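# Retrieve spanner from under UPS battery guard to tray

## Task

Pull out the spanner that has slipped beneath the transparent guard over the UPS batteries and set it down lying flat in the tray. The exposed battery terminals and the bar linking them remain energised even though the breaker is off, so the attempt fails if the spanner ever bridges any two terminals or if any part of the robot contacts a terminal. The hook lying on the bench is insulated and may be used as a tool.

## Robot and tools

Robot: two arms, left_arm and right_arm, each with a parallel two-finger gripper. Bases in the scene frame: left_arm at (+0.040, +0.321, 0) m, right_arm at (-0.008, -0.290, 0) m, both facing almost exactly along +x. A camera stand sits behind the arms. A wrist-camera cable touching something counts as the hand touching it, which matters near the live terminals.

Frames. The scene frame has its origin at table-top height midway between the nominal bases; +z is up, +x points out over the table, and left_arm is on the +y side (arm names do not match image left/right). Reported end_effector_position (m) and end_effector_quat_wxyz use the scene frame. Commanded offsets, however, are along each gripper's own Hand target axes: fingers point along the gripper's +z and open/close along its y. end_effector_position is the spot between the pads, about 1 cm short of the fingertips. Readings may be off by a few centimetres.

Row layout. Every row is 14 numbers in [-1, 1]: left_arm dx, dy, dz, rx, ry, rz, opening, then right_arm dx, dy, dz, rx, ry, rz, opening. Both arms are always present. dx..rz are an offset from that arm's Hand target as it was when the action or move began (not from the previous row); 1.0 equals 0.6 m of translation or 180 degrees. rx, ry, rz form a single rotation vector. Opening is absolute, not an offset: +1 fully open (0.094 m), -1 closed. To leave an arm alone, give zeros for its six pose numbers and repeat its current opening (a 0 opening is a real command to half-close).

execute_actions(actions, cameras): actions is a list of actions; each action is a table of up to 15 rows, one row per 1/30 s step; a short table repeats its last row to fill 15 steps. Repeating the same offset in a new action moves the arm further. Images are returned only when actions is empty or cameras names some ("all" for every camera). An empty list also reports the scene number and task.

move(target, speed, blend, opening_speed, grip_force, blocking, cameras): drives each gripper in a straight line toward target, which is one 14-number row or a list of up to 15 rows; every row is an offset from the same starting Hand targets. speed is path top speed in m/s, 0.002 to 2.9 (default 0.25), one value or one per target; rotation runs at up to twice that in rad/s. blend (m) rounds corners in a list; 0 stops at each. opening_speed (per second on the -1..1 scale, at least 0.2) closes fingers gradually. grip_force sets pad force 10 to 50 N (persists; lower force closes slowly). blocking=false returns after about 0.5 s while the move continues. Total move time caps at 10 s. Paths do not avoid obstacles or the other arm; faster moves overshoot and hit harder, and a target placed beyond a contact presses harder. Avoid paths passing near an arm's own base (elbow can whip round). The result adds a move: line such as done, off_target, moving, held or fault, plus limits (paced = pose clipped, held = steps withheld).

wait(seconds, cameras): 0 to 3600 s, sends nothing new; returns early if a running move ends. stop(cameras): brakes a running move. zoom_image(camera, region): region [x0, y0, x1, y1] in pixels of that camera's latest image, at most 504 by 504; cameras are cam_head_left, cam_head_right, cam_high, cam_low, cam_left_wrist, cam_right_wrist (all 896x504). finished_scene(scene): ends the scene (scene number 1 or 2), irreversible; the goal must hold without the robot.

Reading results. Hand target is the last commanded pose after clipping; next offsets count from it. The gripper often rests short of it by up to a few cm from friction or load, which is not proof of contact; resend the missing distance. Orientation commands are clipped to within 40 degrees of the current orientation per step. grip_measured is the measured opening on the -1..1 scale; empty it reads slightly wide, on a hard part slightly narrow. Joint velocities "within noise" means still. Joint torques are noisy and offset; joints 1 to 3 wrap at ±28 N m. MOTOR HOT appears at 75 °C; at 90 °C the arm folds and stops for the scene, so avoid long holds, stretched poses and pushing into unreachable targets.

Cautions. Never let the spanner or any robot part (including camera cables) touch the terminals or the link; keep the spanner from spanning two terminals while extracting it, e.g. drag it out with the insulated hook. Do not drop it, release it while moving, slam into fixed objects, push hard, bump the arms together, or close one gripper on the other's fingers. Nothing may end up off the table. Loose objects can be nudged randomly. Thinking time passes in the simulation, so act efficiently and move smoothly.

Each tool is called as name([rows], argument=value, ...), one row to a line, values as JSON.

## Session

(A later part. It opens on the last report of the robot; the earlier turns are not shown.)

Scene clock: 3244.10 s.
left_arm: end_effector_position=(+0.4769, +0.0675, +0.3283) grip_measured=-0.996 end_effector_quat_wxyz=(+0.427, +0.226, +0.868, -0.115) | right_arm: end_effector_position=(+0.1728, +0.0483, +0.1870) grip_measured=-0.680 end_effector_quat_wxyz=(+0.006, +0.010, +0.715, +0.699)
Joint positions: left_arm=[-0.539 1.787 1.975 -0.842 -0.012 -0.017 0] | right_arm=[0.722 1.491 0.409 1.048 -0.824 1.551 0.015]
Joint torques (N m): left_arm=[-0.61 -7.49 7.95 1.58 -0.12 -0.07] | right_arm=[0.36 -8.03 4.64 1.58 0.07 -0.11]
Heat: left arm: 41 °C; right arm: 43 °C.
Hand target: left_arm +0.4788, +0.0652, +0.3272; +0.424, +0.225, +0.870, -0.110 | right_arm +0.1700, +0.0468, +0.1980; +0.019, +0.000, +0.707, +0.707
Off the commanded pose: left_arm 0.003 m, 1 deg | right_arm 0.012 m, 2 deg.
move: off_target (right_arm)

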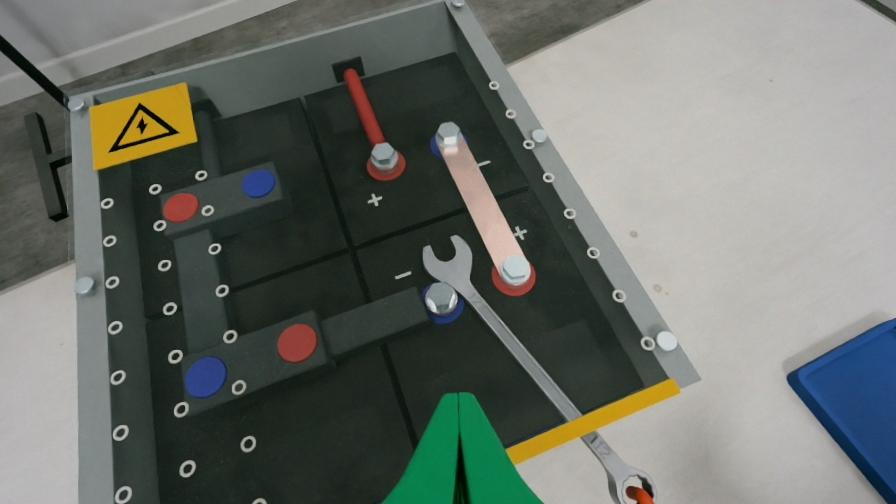

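move([
  [0,0,0,0,0,0,-1,-0.0009,0.0333,0,0,0,0,-1],
  [0,0,0,0,0,0,-1,0.0987,0.0527,-0.0027,0,0,0,-1],
  [0,0,0,0,0,0,-1,0.1040,-0.1473,-0.0027,0.4988,0.0414,0.0414,-1],
], speed=[0.08,0.2,0.35], cameras=["cam_left_wrist","cam_head_left","cam_high"])

Scene clock: 3324.60 s.
left_arm: end_effector_position=(+0.4769, +0.0675, +0.3283) grip_measured=-0.996 end_effector_quat_wxyz=(+0.427, +0.226, +0.868, -0.115) | right_arm: end_effector_position=(+0.1088, +0.0444, +0.1102) grip_measured=-0.680 end_effector_quat_wxyz=(-0.071, +0.011, +0.997, +0.011)
Joint positions: left_arm=[-0.539 1.787 1.975 -0.842 -0.012 -0.017 0] | right_arm=[1.158 1.918 1.646 -1.333 -0.139 1.18 0.015]
Joint torques (N m): left_arm=[-0.61 -7.47 7.95 1.58 -0.12 -0.07] | right_arm=[0.43 -7.41 7.62 -0.19 0.01 0.11]
Heat: left arm: 41 °C; right arm: 43 °C.
Hand target: left_arm +0.4788, +0.0652, +0.3272; +0.424, +0.225, +0.870, -0.110 | right_arm +0.1101, +0.0469, +0.1078; -0.069, +0.013, +0.998, +0.001
Off the commanded pose: left_arm 0.003 m, 1 deg | right_arm 0.004 m, 1 deg.
move: done
Images, in order (width x height): cam_head_left 896x504, cam_high 896x504, cam_left_wrist 896x504.

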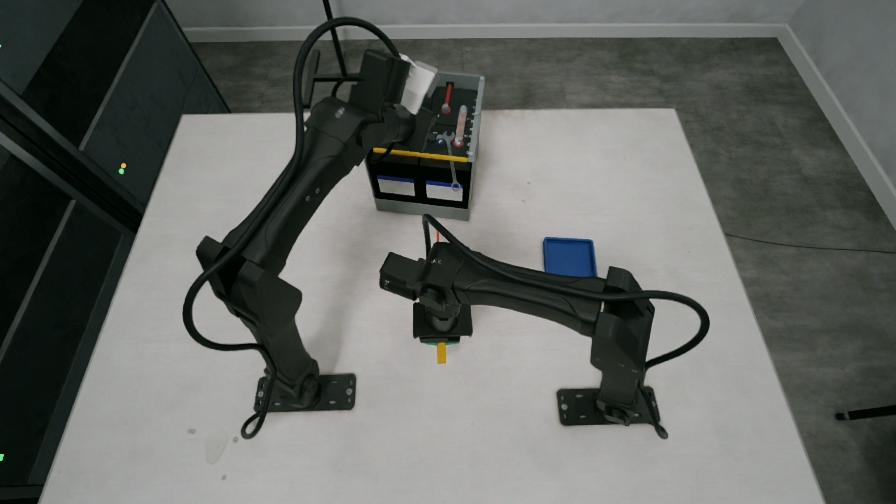

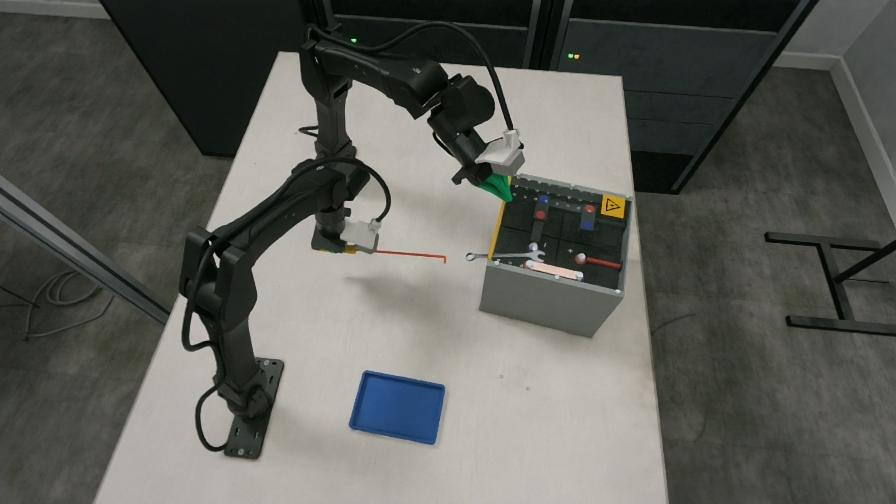

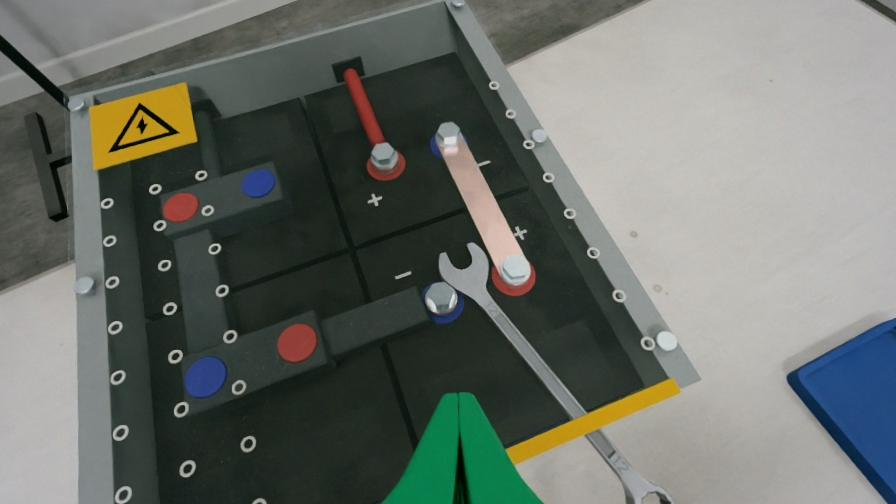

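zoom_image(camera="cam_left_wrist", region=[400, 210, 560, 370])

zoom_image(camera="cam_left_wrist", region=[540, 370, 720, 504])

zoom_image(camera="cam_head_left", region=[390, 60, 510, 230])

Scaled by 3.150 from the camera's image (finer frame: 1280x720).

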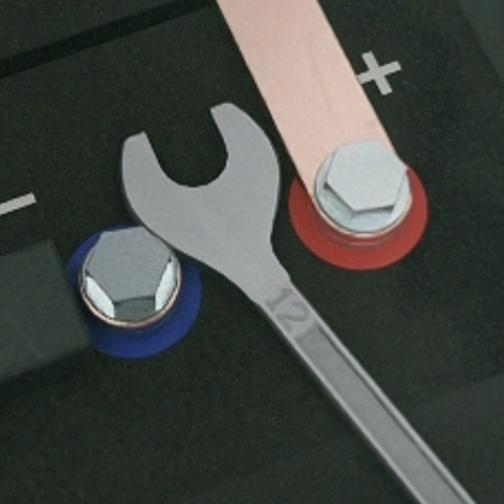

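Scaled by 2.800 from the camera's image (finer frame: 1280x720).

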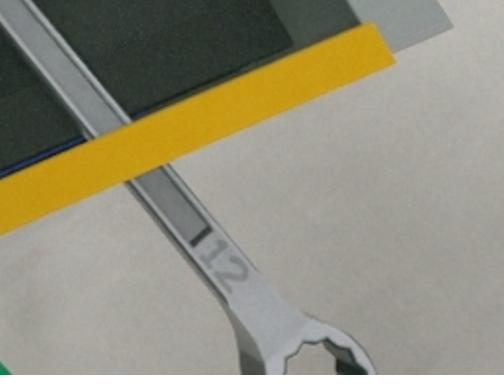

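Scaled by 2.965 from the camera's image (finer frame: 1280x720).

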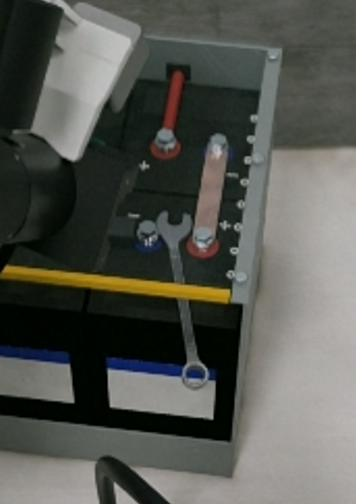

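move(target=[0,0,0,0,0,0,-1,-0.0202,0,0.1455,0,0,0,-1], speed=0.12, cameras=["cam_head_right","cam_right_wrist"])

Scene clock: 3378.10 s.
left_arm: end_effector_position=(+0.4769, +0.0675, +0.3283) grip_measured=-0.996 end_effector_quat_wxyz=(+0.427, +0.226, +0.868, -0.115) | right_arm: end_effector_position=(+0.1099, +0.0470, +0.0290) grip_measured=-0.680 end_effector_quat_wxyz=(-0.071, +0.011, +0.997, +0.011)
Joint positions: left_arm=[-0.539 1.787 1.975 -0.842 -0.012 -0.017 0] | right_arm=[1.158 1.987 1.414 -1.034 -0.139 1.18 0.015]
Joint torques (N m): left_arm=[-0.59 -7.49 7.98 1.58 -0.12 -0.08] | right_arm=[0.39 -8.17 4.97 0.1 0 0.1]
Heat: left arm: 41 °C; right arm: 37 °C.
Hand target: left_arm +0.4788, +0.0652, +0.3272; +0.424, +0.225, +0.870, -0.110 | right_arm +0.1101, +0.0469, +0.0198; -0.069, +0.013, +0.998, +0.001
Off the commanded pose: left_arm 0.003 m, 1 deg | right_arm 0.009 m, 1 deg.
move: done

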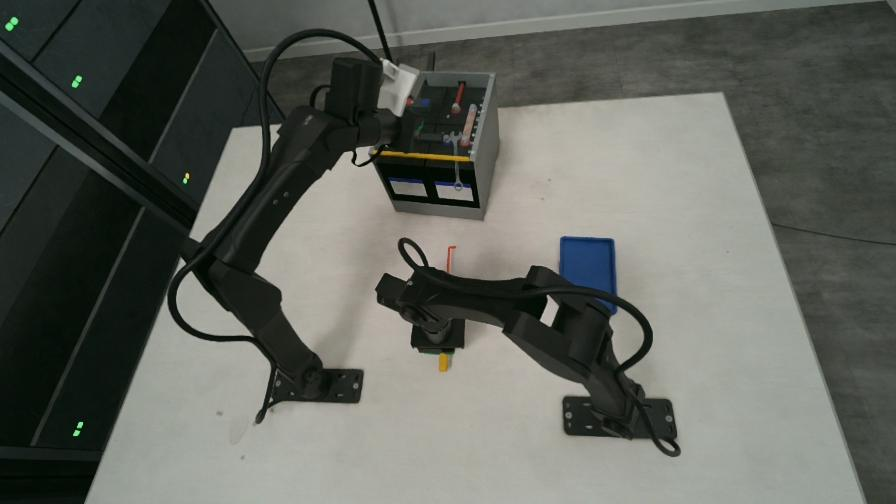

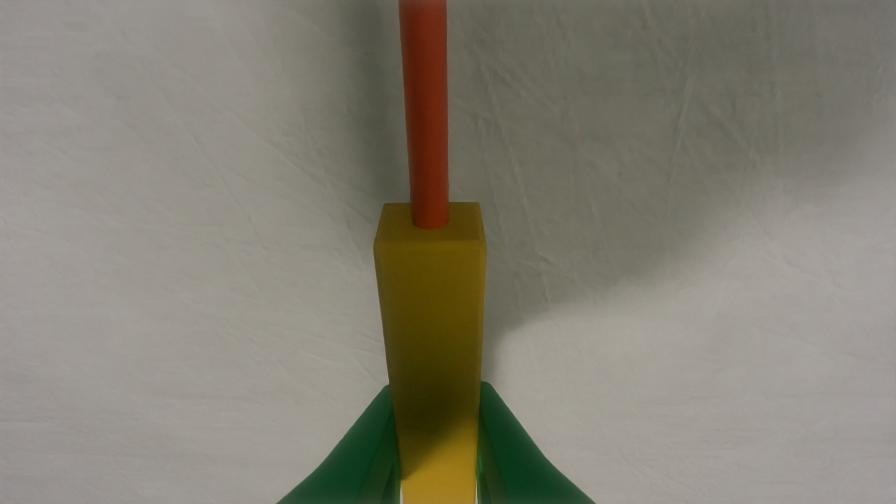

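move(target=[0,0,0,0,0,0,-1,-0.0028,0,0.0200,0,0,0,-1], speed=0.05, cameras=["cam_right_wrist"])

Scene clock: 3383.37 s.
left_arm: end_effector_position=(+0.4769, +0.0675, +0.3283) grip_measured=-0.996 end_effector_quat_wxyz=(+0.427, +0.226, +0.868, -0.115) | right_arm: end_effector_position=(+0.1104, +0.0481, +0.0178) grip_measured=-0.680 end_effector_quat_wxyz=(-0.070, +0.011, +0.997, +0.012)
Joint positions: left_arm=[-0.539 1.787 1.975 -0.842 -0.012 -0.017 0] | right_arm=[1.158 2.003 1.39 -0.991 -0.139 1.18 0.015]
Joint torques (N m): left_arm=[-0.62 -7.49 7.97 1.58 -0.12 -0.07] | right_arm=[0.46 -7.84 4.9 0.14 0.01 0.09]
Heat: left arm: 41 °C; right arm: 37 °C.
Hand target: left_arm +0.4788, +0.0652, +0.3272; +0.424, +0.225, +0.870, -0.110 | right_arm +0.1101, +0.0469, +0.0075; -0.069, +0.013, +0.998, +0.001
Off the commanded pose: left_arm 0.003 m, 1 deg | right_arm 0.010 m, 1 deg.
move: done

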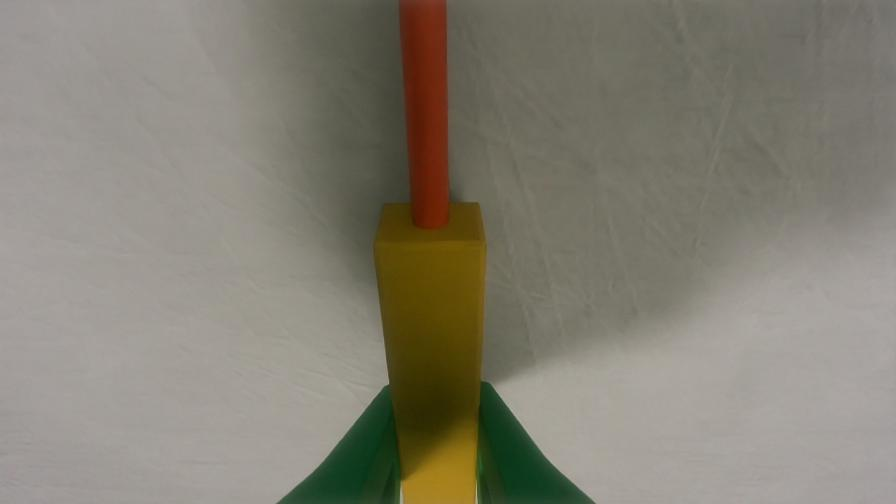

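execute_actions(actions=[], cameras=["cam_head_left","cam_low","cam_right_wrist","cam_left_wrist"])

Scene clock: 3424.60 s.
left_arm: end_effector_position=(+0.4769, +0.0675, +0.3283) grip_measured=-0.996 end_effector_quat_wxyz=(+0.427, +0.226, +0.868, -0.115) | right_arm: end_effector_position=(+0.1104, +0.0482, +0.0178) grip_measured=-0.680 end_effector_quat_wxyz=(-0.070, +0.011, +0.997, +0.012)
Joint positions: left_arm=[-0.539 1.787 1.975 -0.842 -0.012 -0.017 0] | right_arm=[1.158 2.003 1.39 -0.99 -0.139 1.18 0.015]
Joint velocities: within noise
Joint torques (N m): left_arm=[-0.61 -7.49 7.97 1.59 -0.12 -0.07] | right_arm=[0.23 -7.87 4.74 0.14 0.01 0.12]
Heat: left arm: 41 °C; right arm: 38 °C.
Hand target: left_arm +0.4788, +0.0652, +0.3272; +0.424, +0.225, +0.870, -0.110 | right_arm +0.1101, +0.0469, +0.0075; -0.069, +0.013, +0.998, +0.001
Tool commands: left_gripper/opening=-1.0 right_gripper/opening=-1.0
Off the commanded pose: left_arm 0.003 m, 1 deg | right_arm 0.010 m, 1 deg.
Images, in order (width x height): cam_head_left 896x504, cam_low 896x504, cam_left_wrist 896x504, cam_right_wrist 896x504.

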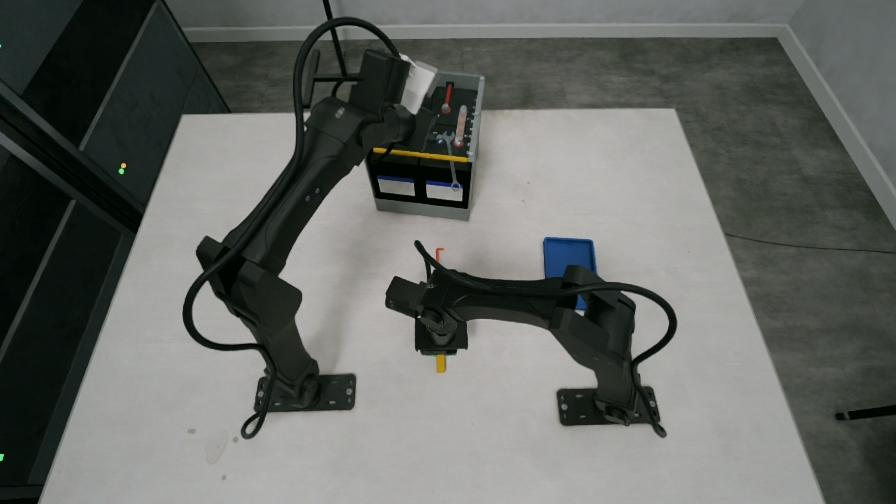

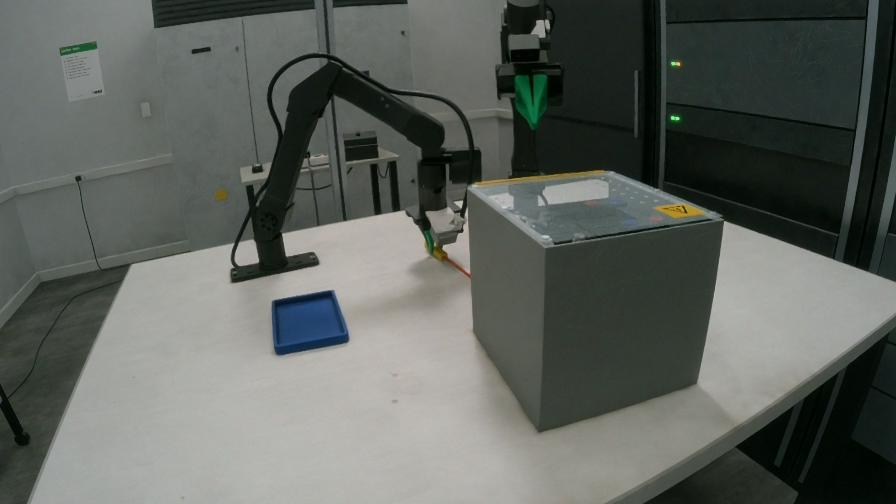

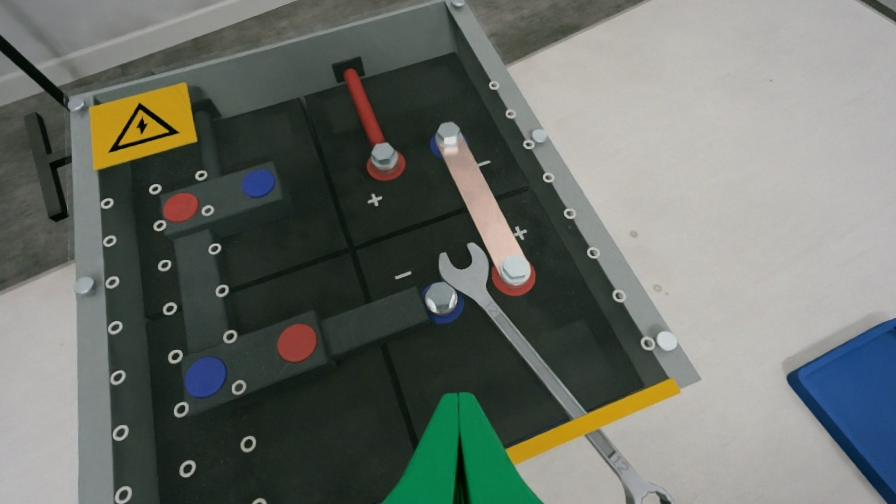

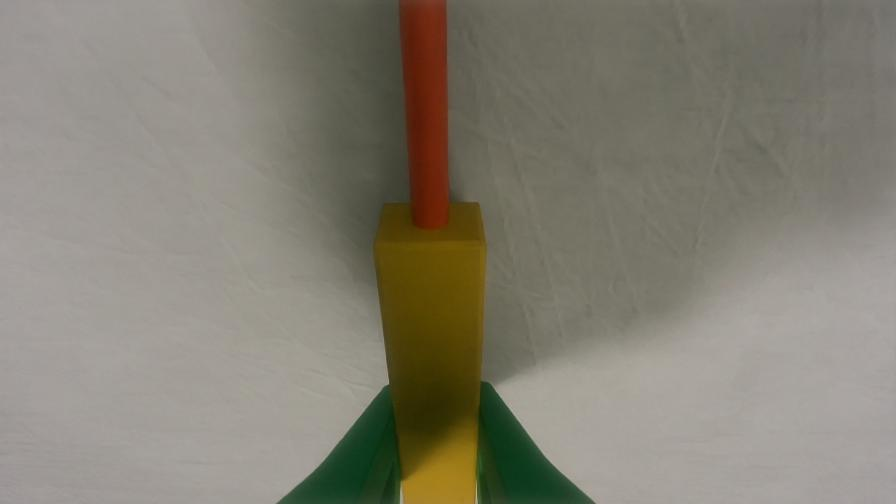

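move(target=[0,0,0,0,0,0,-1, -0.0019,0,0.0132,0,0,0,-1], speed=0.04, cameras=["cam_right_wrist"])

Scene clock: 3435.47 s.
left_arm: end_effector_position=(+0.4769, +0.0675, +0.3283) grip_measured=-0.996 end_effector_quat_wxyz=(+0.427, +0.226, +0.868, -0.115) | right_arm: end_effector_position=(+0.1105, +0.0482, +0.0122) grip_measured=-0.680 end_effector_quat_wxyz=(-0.070, +0.011, +0.997, +0.013)
Joint positions: left_arm=[-0.539 1.787 1.975 -0.842 -0.012 -0.017 0] | right_arm=[1.158 2.011 1.377 -0.969 -0.139 1.181 0.015]
Joint torques (N m): left_arm=[-0.62 -7.49 7.97 1.58 -0.12 -0.07] | right_arm=[0.31 -7.54 4.41 0.24 -0.01 0.12]
Heat: left arm: 41 °C; right arm: 38 °C.
Hand target: left_arm +0.4788, +0.0652, +0.3272; +0.424, +0.225, +0.870, -0.110 | right_arm +0.1101, +0.0469, -0.0004; -0.069, +0.014, +0.998, +0.001
Off the commanded pose: left_arm 0.003 m, 1 deg | right_arm 0.013 m, 1 deg.
move: off_target (right_arm)

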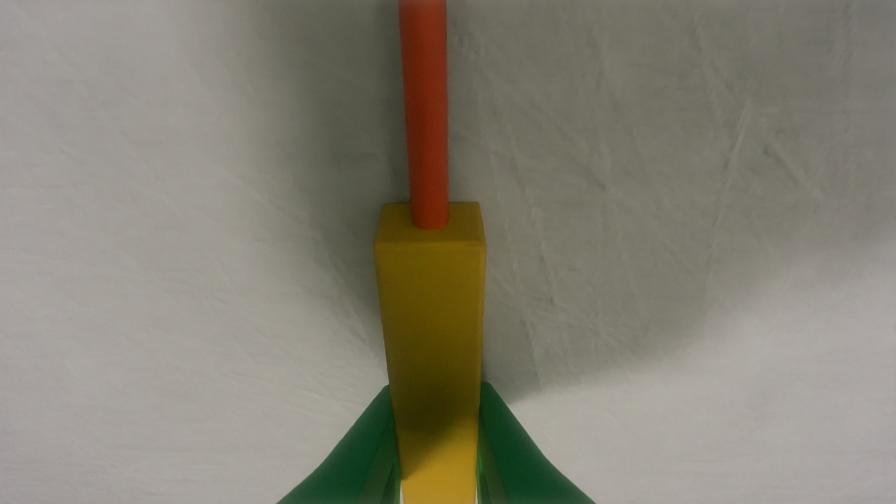

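move(target=[0,0,0,0,0,0,-1, -0.0012,0,0.0085,0,0,0,-1], speed=0.04, cameras=[])

Scene clock: 3447.50 s.
left_arm: end_effector_position=(+0.4769, +0.0675, +0.3283) grip_measured=-0.996 end_effector_quat_wxyz=(+0.427, +0.226, +0.868, -0.115) | right_arm: end_effector_position=(+0.1106, +0.0484, +0.0119) grip_measured=-0.680 end_effector_quat_wxyz=(-0.070, +0.011, +0.997, +0.013)
Joint positions: left_arm=[-0.539 1.787 1.975 -0.842 -0.012 -0.017 0] | right_arm=[1.158 2.011 1.376 -0.967 -0.139 1.181 0.015]
Joint torques (N m): left_arm=[-0.61 -7.49 7.97 1.58 -0.12 -0.07] | right_arm=[0.39 -7.12 3.82 0.37 0.02 0.13]
Heat: left arm: 41 °C; right arm: 37 °C.
Hand target: left_arm +0.4788, +0.0652, +0.3272; +0.424, +0.225, +0.870, -0.110 | right_arm +0.1101, +0.0470, -0.0055; -0.069, +0.013, +0.998, +0.001
Off the commanded pose: left_arm 0.003 m, 1 deg | right_arm 0.018 m, 1 deg.
move: off_target (right_arm)

move([
  [0,0,0,0,0,0,-1, 0.0012,0,-0.0085,0,0,0,-1],
  [0,0,0,0,0,0,-1, 0.0012,0,-0.0085,0,0,0,-0.2],
], speed=0.04, opening_speed=1.0, cameras=["cam_right_wrist"])

Scene clock: 3458.40 s.
left_arm: end_effector_position=(+0.4769, +0.0675, +0.3283) grip_measured=-0.996 end_effector_quat_wxyz=(+0.427, +0.226, +0.868, -0.115) | right_arm: end_effector_position=(+0.1119, +0.0519, +0.0113) grip_measured=-0.202 end_effector_quat_wxyz=(-0.067, +0.011, +0.997, +0.020)
Joint positions: left_arm=[-0.539 1.787 1.975 -0.842 -0.012 -0.017 0] | right_arm=[1.158 2.012 1.376 -0.951 -0.14 1.181 0.037]
Joint torques (N m): left_arm=[-0.61 -7.49 7.97 1.59 -0.12 -0.07] | right_arm=[0.35 -7.57 4.67 0.09 0.01 0.08]
Heat: left arm: 41 °C; right arm: 37 °C.
Hand target: left_arm +0.4788, +0.0652, +0.3272; +0.424, +0.225, +0.870, -0.110 | right_arm +0.1102, +0.0470, -0.0004; -0.069, +0.014, +0.998, +0.001
Off the commanded pose: left_arm 0.003 m, 1 deg | right_arm 0.013 m, 2 deg.
move: off_target (right_arm); target 2's new opening was sent with right_arm's hand 0.012 m and 1 deg from that target

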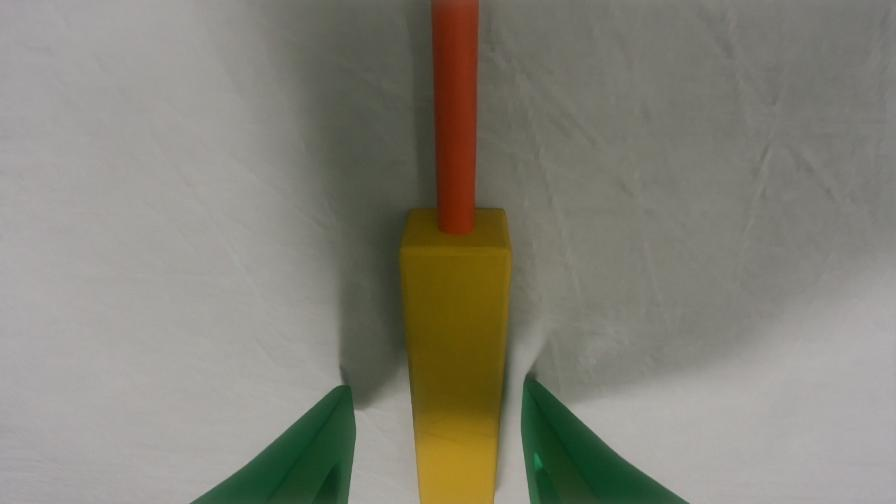

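move(target=[0,0,0,0,0,0,-1, 0.0303,0,-0.214,0,0,0,-0.5], speed=0.15, cameras=["cam_right_wrist"])

Scene clock: 3469.63 s.
left_arm: end_effector_position=(+0.4769, +0.0675, +0.3283) grip_measured=-0.996 end_effector_quat_wxyz=(+0.427, +0.226, +0.868, -0.115) | right_arm: end_effector_position=(+0.1095, +0.0451, +0.1117) grip_measured=-0.498 end_effector_quat_wxyz=(-0.081, +0.013, +0.997, -0.015)
Joint positions: left_arm=[-0.539 1.787 1.975 -0.842 -0.012 -0.017 0] | right_arm=[1.158 1.978 1.732 -1.415 -0.137 1.181 0.024]
Joint torques (N m): left_arm=[-0.62 -7.47 7.97 1.58 -0.12 -0.07] | right_arm=[0.54 -13.11 7.41 -0.28 -0.01 0.11]
Heat: left arm: 41 °C; right arm: 37 °C.
Hand target: left_arm +0.4788, +0.0652, +0.3272; +0.424, +0.225, +0.870, -0.110 | right_arm +0.1098, +0.0469, +0.1292; -0.069, +0.013, +0.998, +0.001
Off the commanded pose: left_arm 0.003 m, 1 deg | right_arm 0.018 m, 2 deg.
move: off_target (right_arm)

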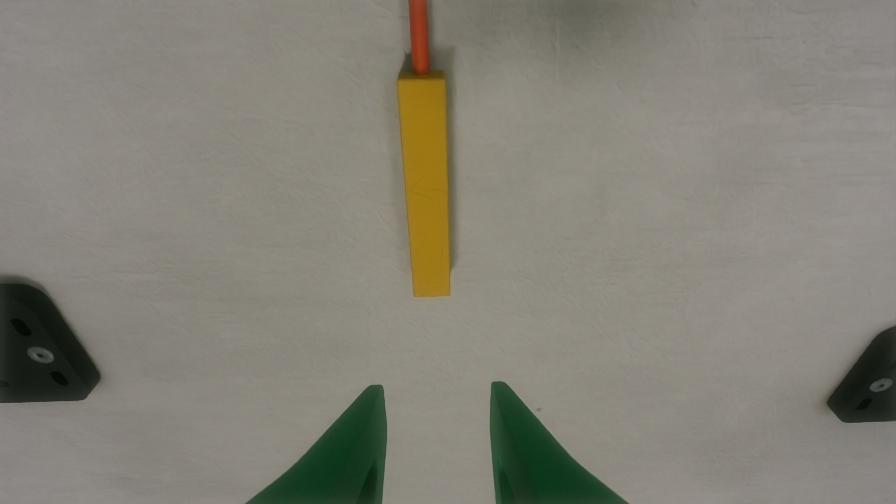

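move(target=[0.1895,0.1619,-0.0474,0.2409,-0.1731,0.0950,-1, -0.3985,-0.0568,-0.3010,-0.0116,-0.2549,-0.0435,-0.5], speed=0.2, cameras=["cam_left_wrist","cam_right_wrist"])

Scene clock: 3694.03 s.
left_arm: end_effector_position=(+0.4440, +0.1947, +0.2565) grip_measured=-0.996 end_effector_quat_wxyz=(+0.534, +0.441, +0.594, -0.408) | right_arm: end_effector_position=(+0.3614, +0.0013, +0.2762) grip_measured=-0.498 end_effector_quat_wxyz=(+0.317, -0.052, +0.947, +0.022)
Joint positions: left_arm=[0.12 1.704 1.188 -0.047 1.39 0.543 0] | right_arm=[0.81 1.978 2.233 -1.298 0.393 0.595 0.024]
Joint torques (N m): left_arm=[0.08 -6.64 6.58 1.38 0.61 0.13] | right_arm=[-0.17 -8.14 7.72 1.09 0.32 -0.11]
Heat: left arm: 41 °C; right arm: 40 °C.
Hand target: left_arm +0.4450, +0.1949, +0.2549; +0.536, +0.448, +0.585, -0.411 | right_arm +0.3704, +0.0057, +0.2751; +0.325, -0.052, +0.944, +0.018
Off the commanded pose: left_arm 0.002 m, 1 deg | right_arm 0.010 m, 1 deg.
move: done

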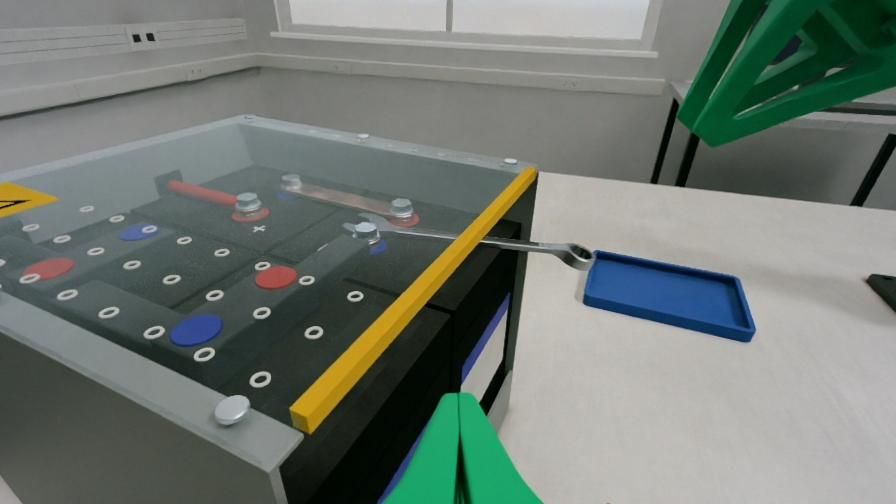

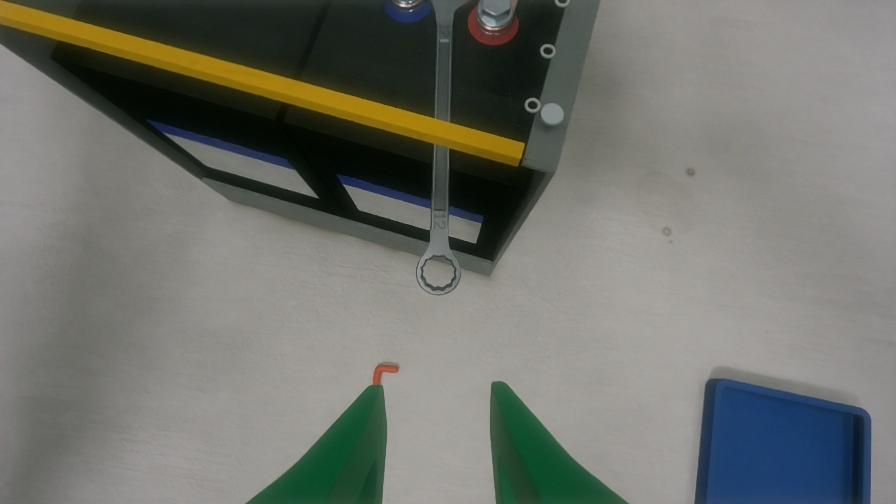

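zoom_image(camera="cam_right_wrist", region=[340, 0, 600, 420])

zoom_image(camera="cam_left_wrist", region=[330, 0, 780, 340])

Scaled by 1.200 from the camera's image (finer frame: 1280x720).

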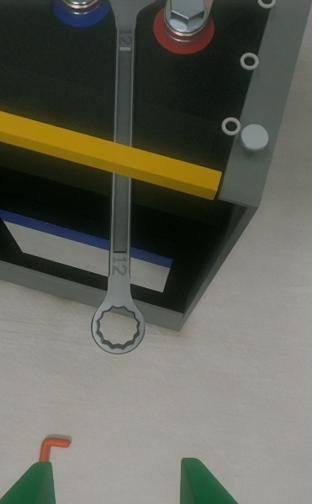

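Scaled by 1.120 from the camera's image (finer frame: 1280x720).

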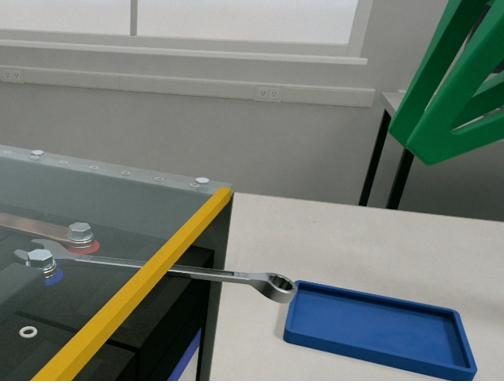

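move(target=[0,0,0,0,0,0,-1, -0.0083,0.0013,0.1310,0,0,0,-0.5], speed=0.1, cameras=["cam_left_wrist","cam_right_wrist"])

Scene clock: 3808.90 s.
left_arm: end_effector_position=(+0.4439, +0.1947, +0.2565) grip_measured=-0.996 end_effector_quat_wxyz=(+0.535, +0.442, +0.594, -0.408) | right_arm: end_effector_position=(+0.4159, +0.0098, +0.2293) grip_measured=-0.498 end_effector_quat_wxyz=(+0.330, -0.049, +0.942, +0.026)
Joint positions: left_arm=[0.12 1.704 1.188 -0.047 1.391 0.545 0] | right_arm=[0.735 2.062 2.134 -1.063 0.365 0.524 0.024]
Joint torques (N m): left_arm=[0.09 -6.63 6.67 1.36 0.61 0.13] | right_arm=[-0.25 -9.26 5.93 1.19 0.16 -0.15]
Heat: left arm: 39 °C; right arm: 42 °C.
Hand target: left_arm +0.4450, +0.1949, +0.2549; +0.536, +0.448, +0.585, -0.411 | right_arm +0.4224, +0.0122, +0.2164; +0.325, -0.052, +0.944, +0.018
Off the commanded pose: left_arm 0.002 m, 1 deg | right_arm 0.015 m, 1 deg.
move: off_target (right_arm)

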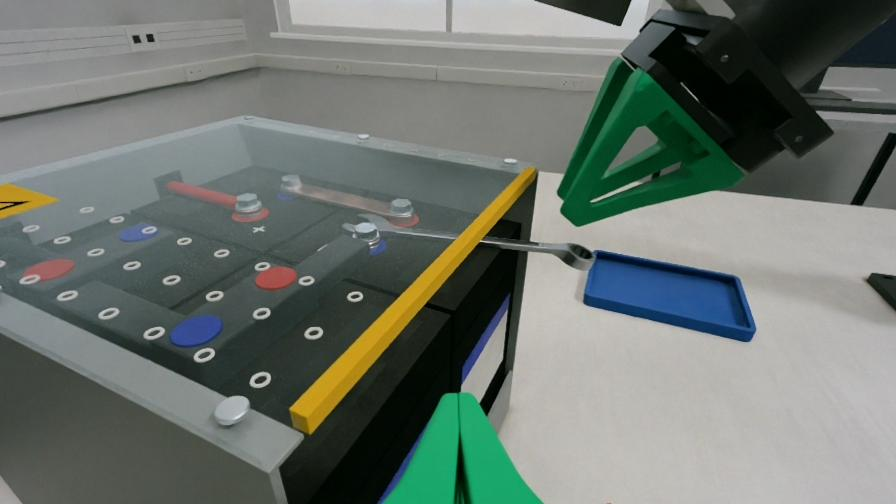

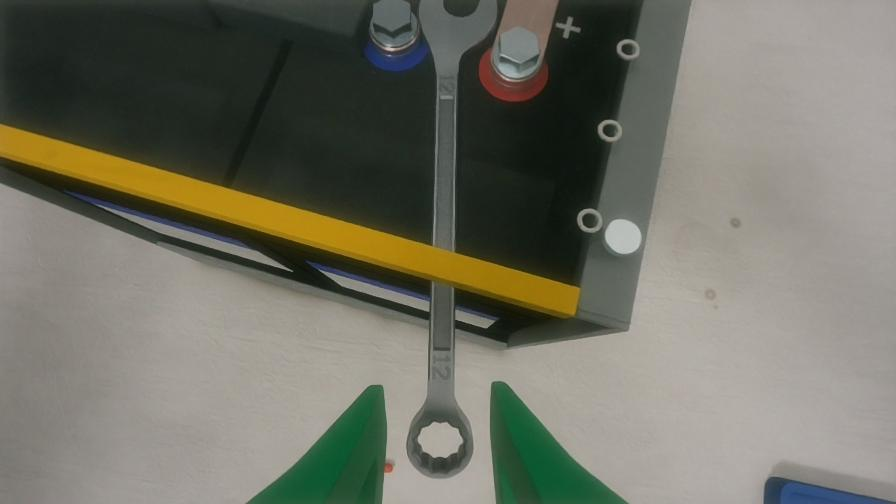

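move(target=[0,0,0,0,0,0,-1, 0.0143,0.0002,0.0523,0.0041,0,0.0053,-0.5], speed=0.06, cameras=["cam_left_wrist","cam_right_wrist"])

Scene clock: 3863.13 s.
left_arm: end_effector_position=(+0.4439, +0.1947, +0.2565) grip_measured=-0.996 end_effector_quat_wxyz=(+0.535, +0.442, +0.594, -0.408) | right_arm: end_effector_position=(+0.4282, +0.0137, +0.2010) grip_measured=-0.498 end_effector_quat_wxyz=(+0.330, -0.044, +0.943, +0.024)
Joint positions: left_arm=[0.12 1.704 1.188 -0.047 1.391 0.545 0] | right_arm=[0.725 2.086 2.055 -0.958 0.365 0.524 0.024]
Joint torques (N m): left_arm=[0.08 -6.63 6.65 1.36 0.6 0.13] | right_arm=[-0.38 -9.54 5.89 1.23 0.2 -0.04]
Heat: left arm: 38 °C; right arm: 39 °C.
Hand target: left_arm +0.4450, +0.1949, +0.2549; +0.536, +0.448, +0.585, -0.411 | right_arm +0.4349, +0.0137, +0.1865; +0.326, -0.042, +0.944, +0.015
Off the commanded pose: left_arm 0.002 m, 1 deg | right_arm 0.016 m, 1 deg.
move: off_target (right_arm)

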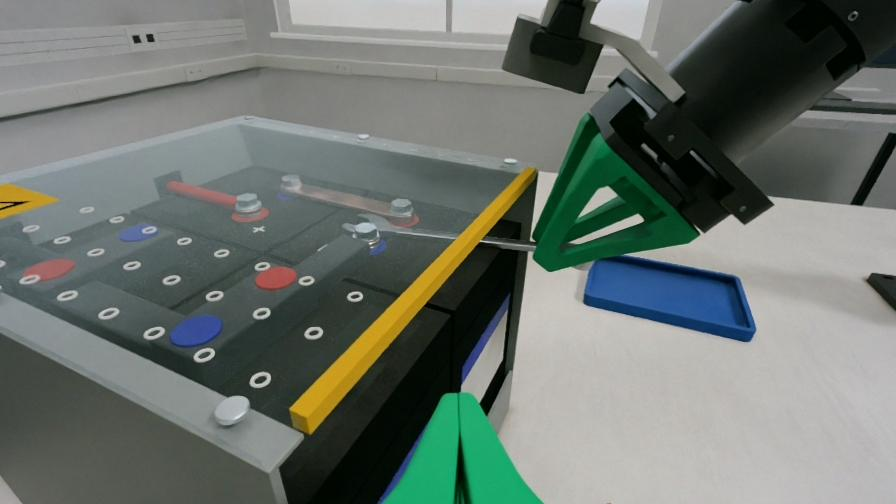

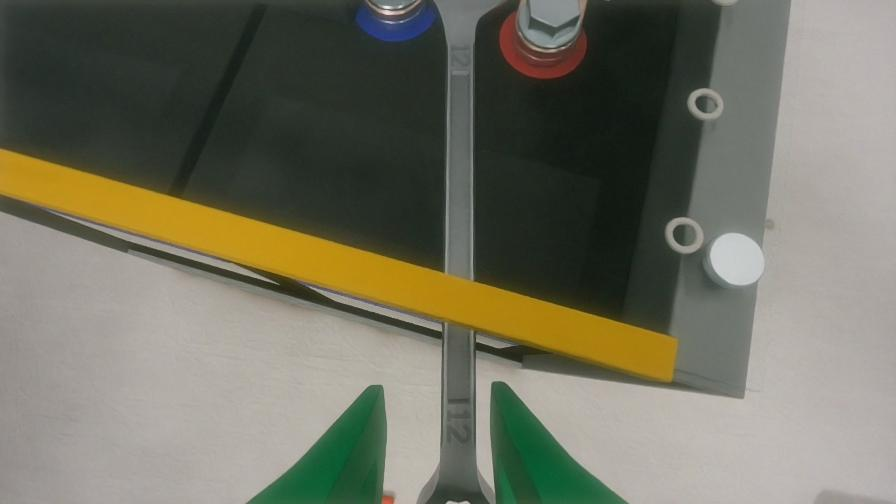

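move(target=[0,0,0,0,0,0,-1, 0.0090,-0.0117,0.0142,0,0,0,-0.5], speed=0.05, cameras=["cam_left_wrist","cam_right_wrist"])

Scene clock: 3892.40 s.
left_arm: end_effector_position=(+0.4439, +0.1947, +0.2565) grip_measured=-0.996 end_effector_quat_wxyz=(+0.535, +0.442, +0.594, -0.408) | right_arm: end_effector_position=(+0.4326, +0.0074, +0.1807) grip_measured=-0.498 end_effector_quat_wxyz=(+0.324, -0.041, +0.945, +0.017)
Joint positions: left_arm=[0.12 1.704 1.188 -0.047 1.391 0.545 0] | right_arm=[0.709 2.086 1.982 -0.901 0.361 0.519 0.024]
Joint torques (N m): left_arm=[0.09 -6.63 6.67 1.36 0.61 0.14] | right_arm=[-0.38 -11.55 5.74 1.18 0.19 -0.1]
Heat: left arm: 38 °C; right arm: 38 °C.
Hand target: left_arm +0.4450, +0.1949, +0.2549; +0.536, +0.448, +0.585, -0.411 | right_arm +0.4365, +0.0068, +0.1764; +0.326, -0.042, +0.944, +0.015
Off the commanded pose: left_arm 0.002 m, 1 deg | right_arm 0.006 m, 0 deg.
move: done

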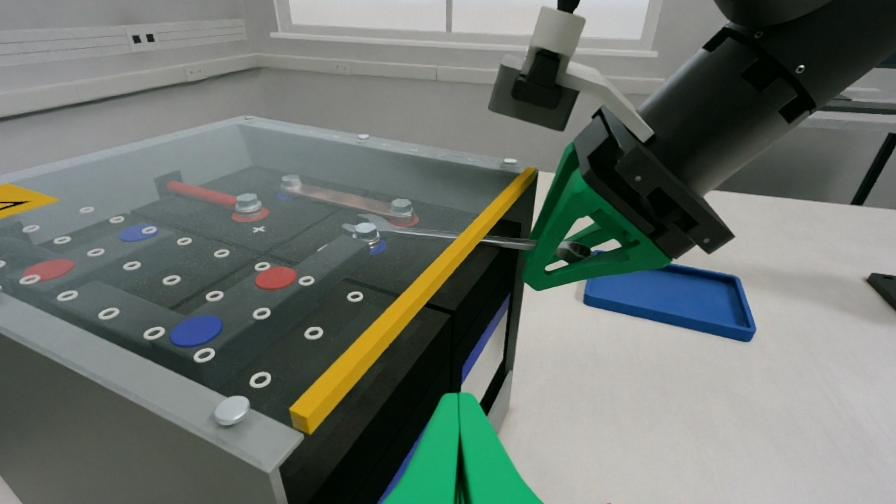

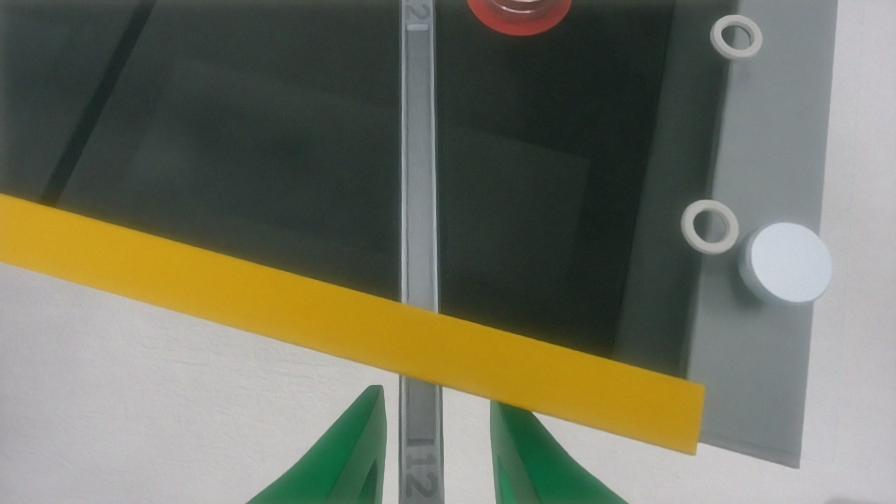

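zoom_image(camera="cam_left_wrist", region=[460, 120, 740, 310])

zoom_image(camera="cam_right_wrist", region=[240, 340, 640, 504])

Scaled by 1.800 from the camera's image (finer frame: 1280x720).

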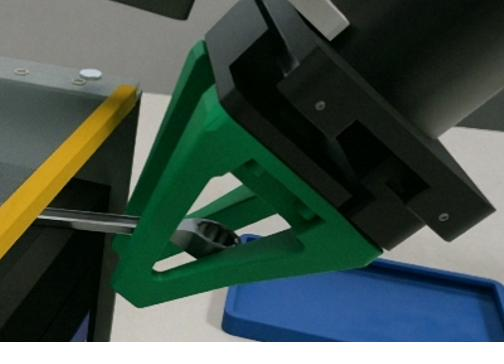

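Scaled by 1.260 from the camera's image (finer frame: 1280x720).

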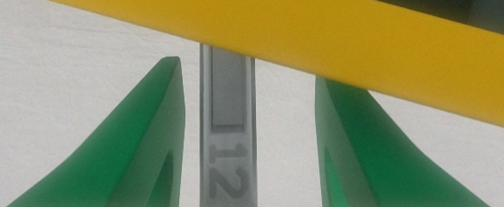

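zoom_image(camera="cam_left_wrist", region=[500, 210, 620, 300])

zoom_image(camera="cam_left_wrist", region=[330, 180, 450, 270])

Scaled by 4.200 from the camera's image (finer frame: 1280x720).

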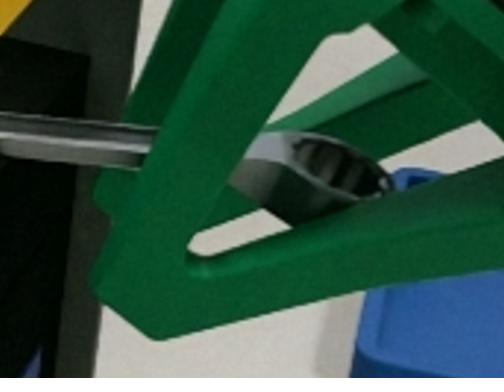

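Scaled by 4.200 from the camera's image (finer frame: 1280x720).

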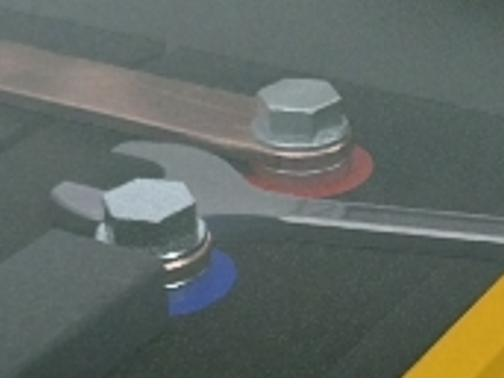

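move(target=[0,0,0,0,0,0,-1, 0.0059,0.0048,0.0028,0,0,0,-0.35], speed=0.05, cameras=["cam_left_wrist","cam_right_wrist"])

Scene clock: 4028.60 s.
left_arm: end_effector_position=(+0.4439, +0.1947, +0.2565) grip_measured=-0.996 end_effector_quat_wxyz=(+0.535, +0.442, +0.594, -0.408) | right_arm: end_effector_position=(+0.4329, +0.0076, +0.1778) grip_measured=-0.352 end_effector_quat_wxyz=(+0.324, -0.041, +0.945, +0.017)
Joint positions: left_arm=[0.12 1.704 1.188 -0.047 1.391 0.545 0] | right_arm=[0.709 2.086 1.97 -0.89 0.361 0.519 0.03]
Joint torques (N m): left_arm=[0.09 -6.64 6.67 1.36 0.6 0.14] | right_arm=[0.34 -11.49 5.75 1.21 0.19 -0.04]
Heat: left arm: 37 °C; right arm: 38 °C.
Hand target: left_arm +0.4450, +0.1949, +0.2549; +0.536, +0.448, +0.585, -0.411 | right_arm +0.4345, +0.0095, +0.1729; +0.326, -0.042, +0.944, +0.015
Off the commanded pose: left_arm 0.002 m, 1 deg | right_arm 0.006 m, 0 deg.
move: done

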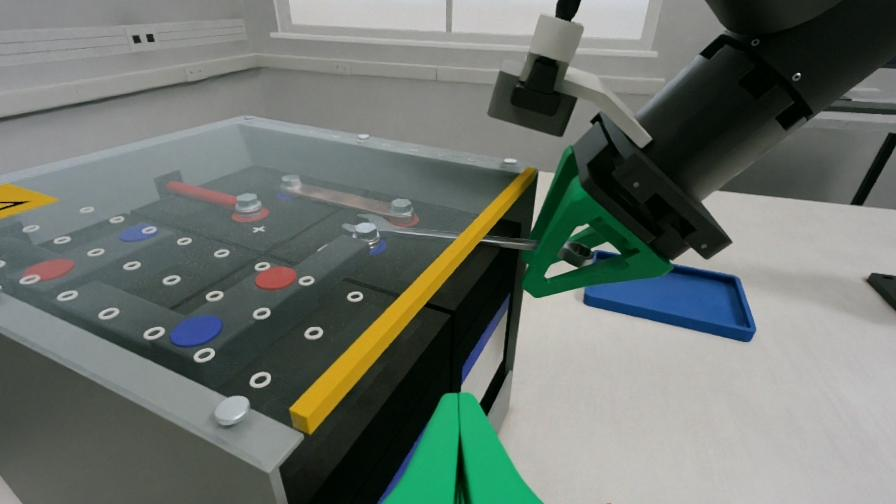

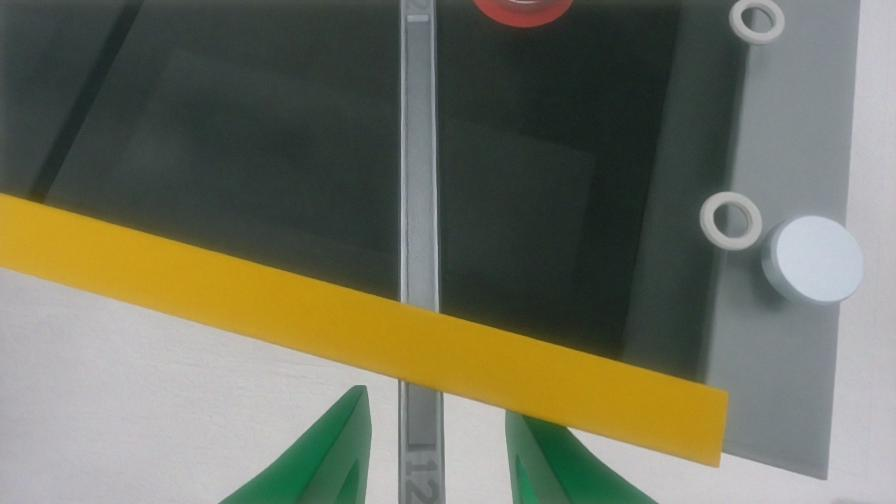

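move(target=[0,0,0,0,0,0,-1, 0.0032,0.0063,-0.0045,0,0,0,-0.35], speed=0.05, cameras=["cam_left_wrist","cam_right_wrist"])

Scene clock: 4040.87 s.
left_arm: end_effector_position=(+0.4439, +0.1947, +0.2565) grip_measured=-0.996 end_effector_quat_wxyz=(+0.535, +0.442, +0.594, -0.408) | right_arm: end_effector_position=(+0.4303, +0.0115, +0.1779) grip_measured=-0.352 end_effector_quat_wxyz=(+0.324, -0.045, +0.945, +0.019)
Joint positions: left_arm=[0.12 1.704 1.188 -0.047 1.391 0.545 0] | right_arm=[0.718 2.086 1.97 -0.889 0.361 0.519 0.03]
Joint torques (N m): left_arm=[0.09 -6.64 6.67 1.35 0.61 0.14] | right_arm=[0.55 -11.45 6.09 1.14 0.3 0.09]
Heat: left arm: 37 °C; right arm: 39 °C.
Hand target: left_arm +0.4450, +0.1949, +0.2549; +0.536, +0.448, +0.585, -0.411 | right_arm +0.4310, +0.0130, +0.1738; +0.326, -0.042, +0.944, +0.015
Off the commanded pose: left_arm 0.002 m, 1 deg | right_arm 0.004 m, 1 deg.
move: done

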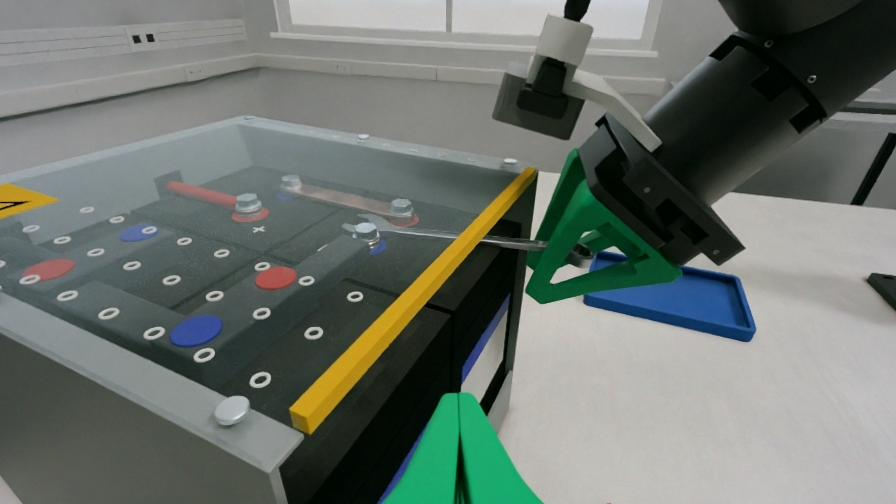

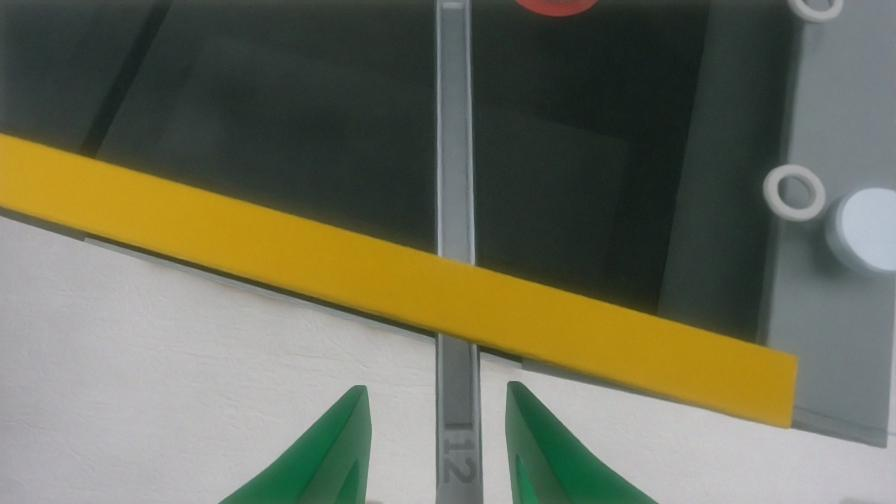

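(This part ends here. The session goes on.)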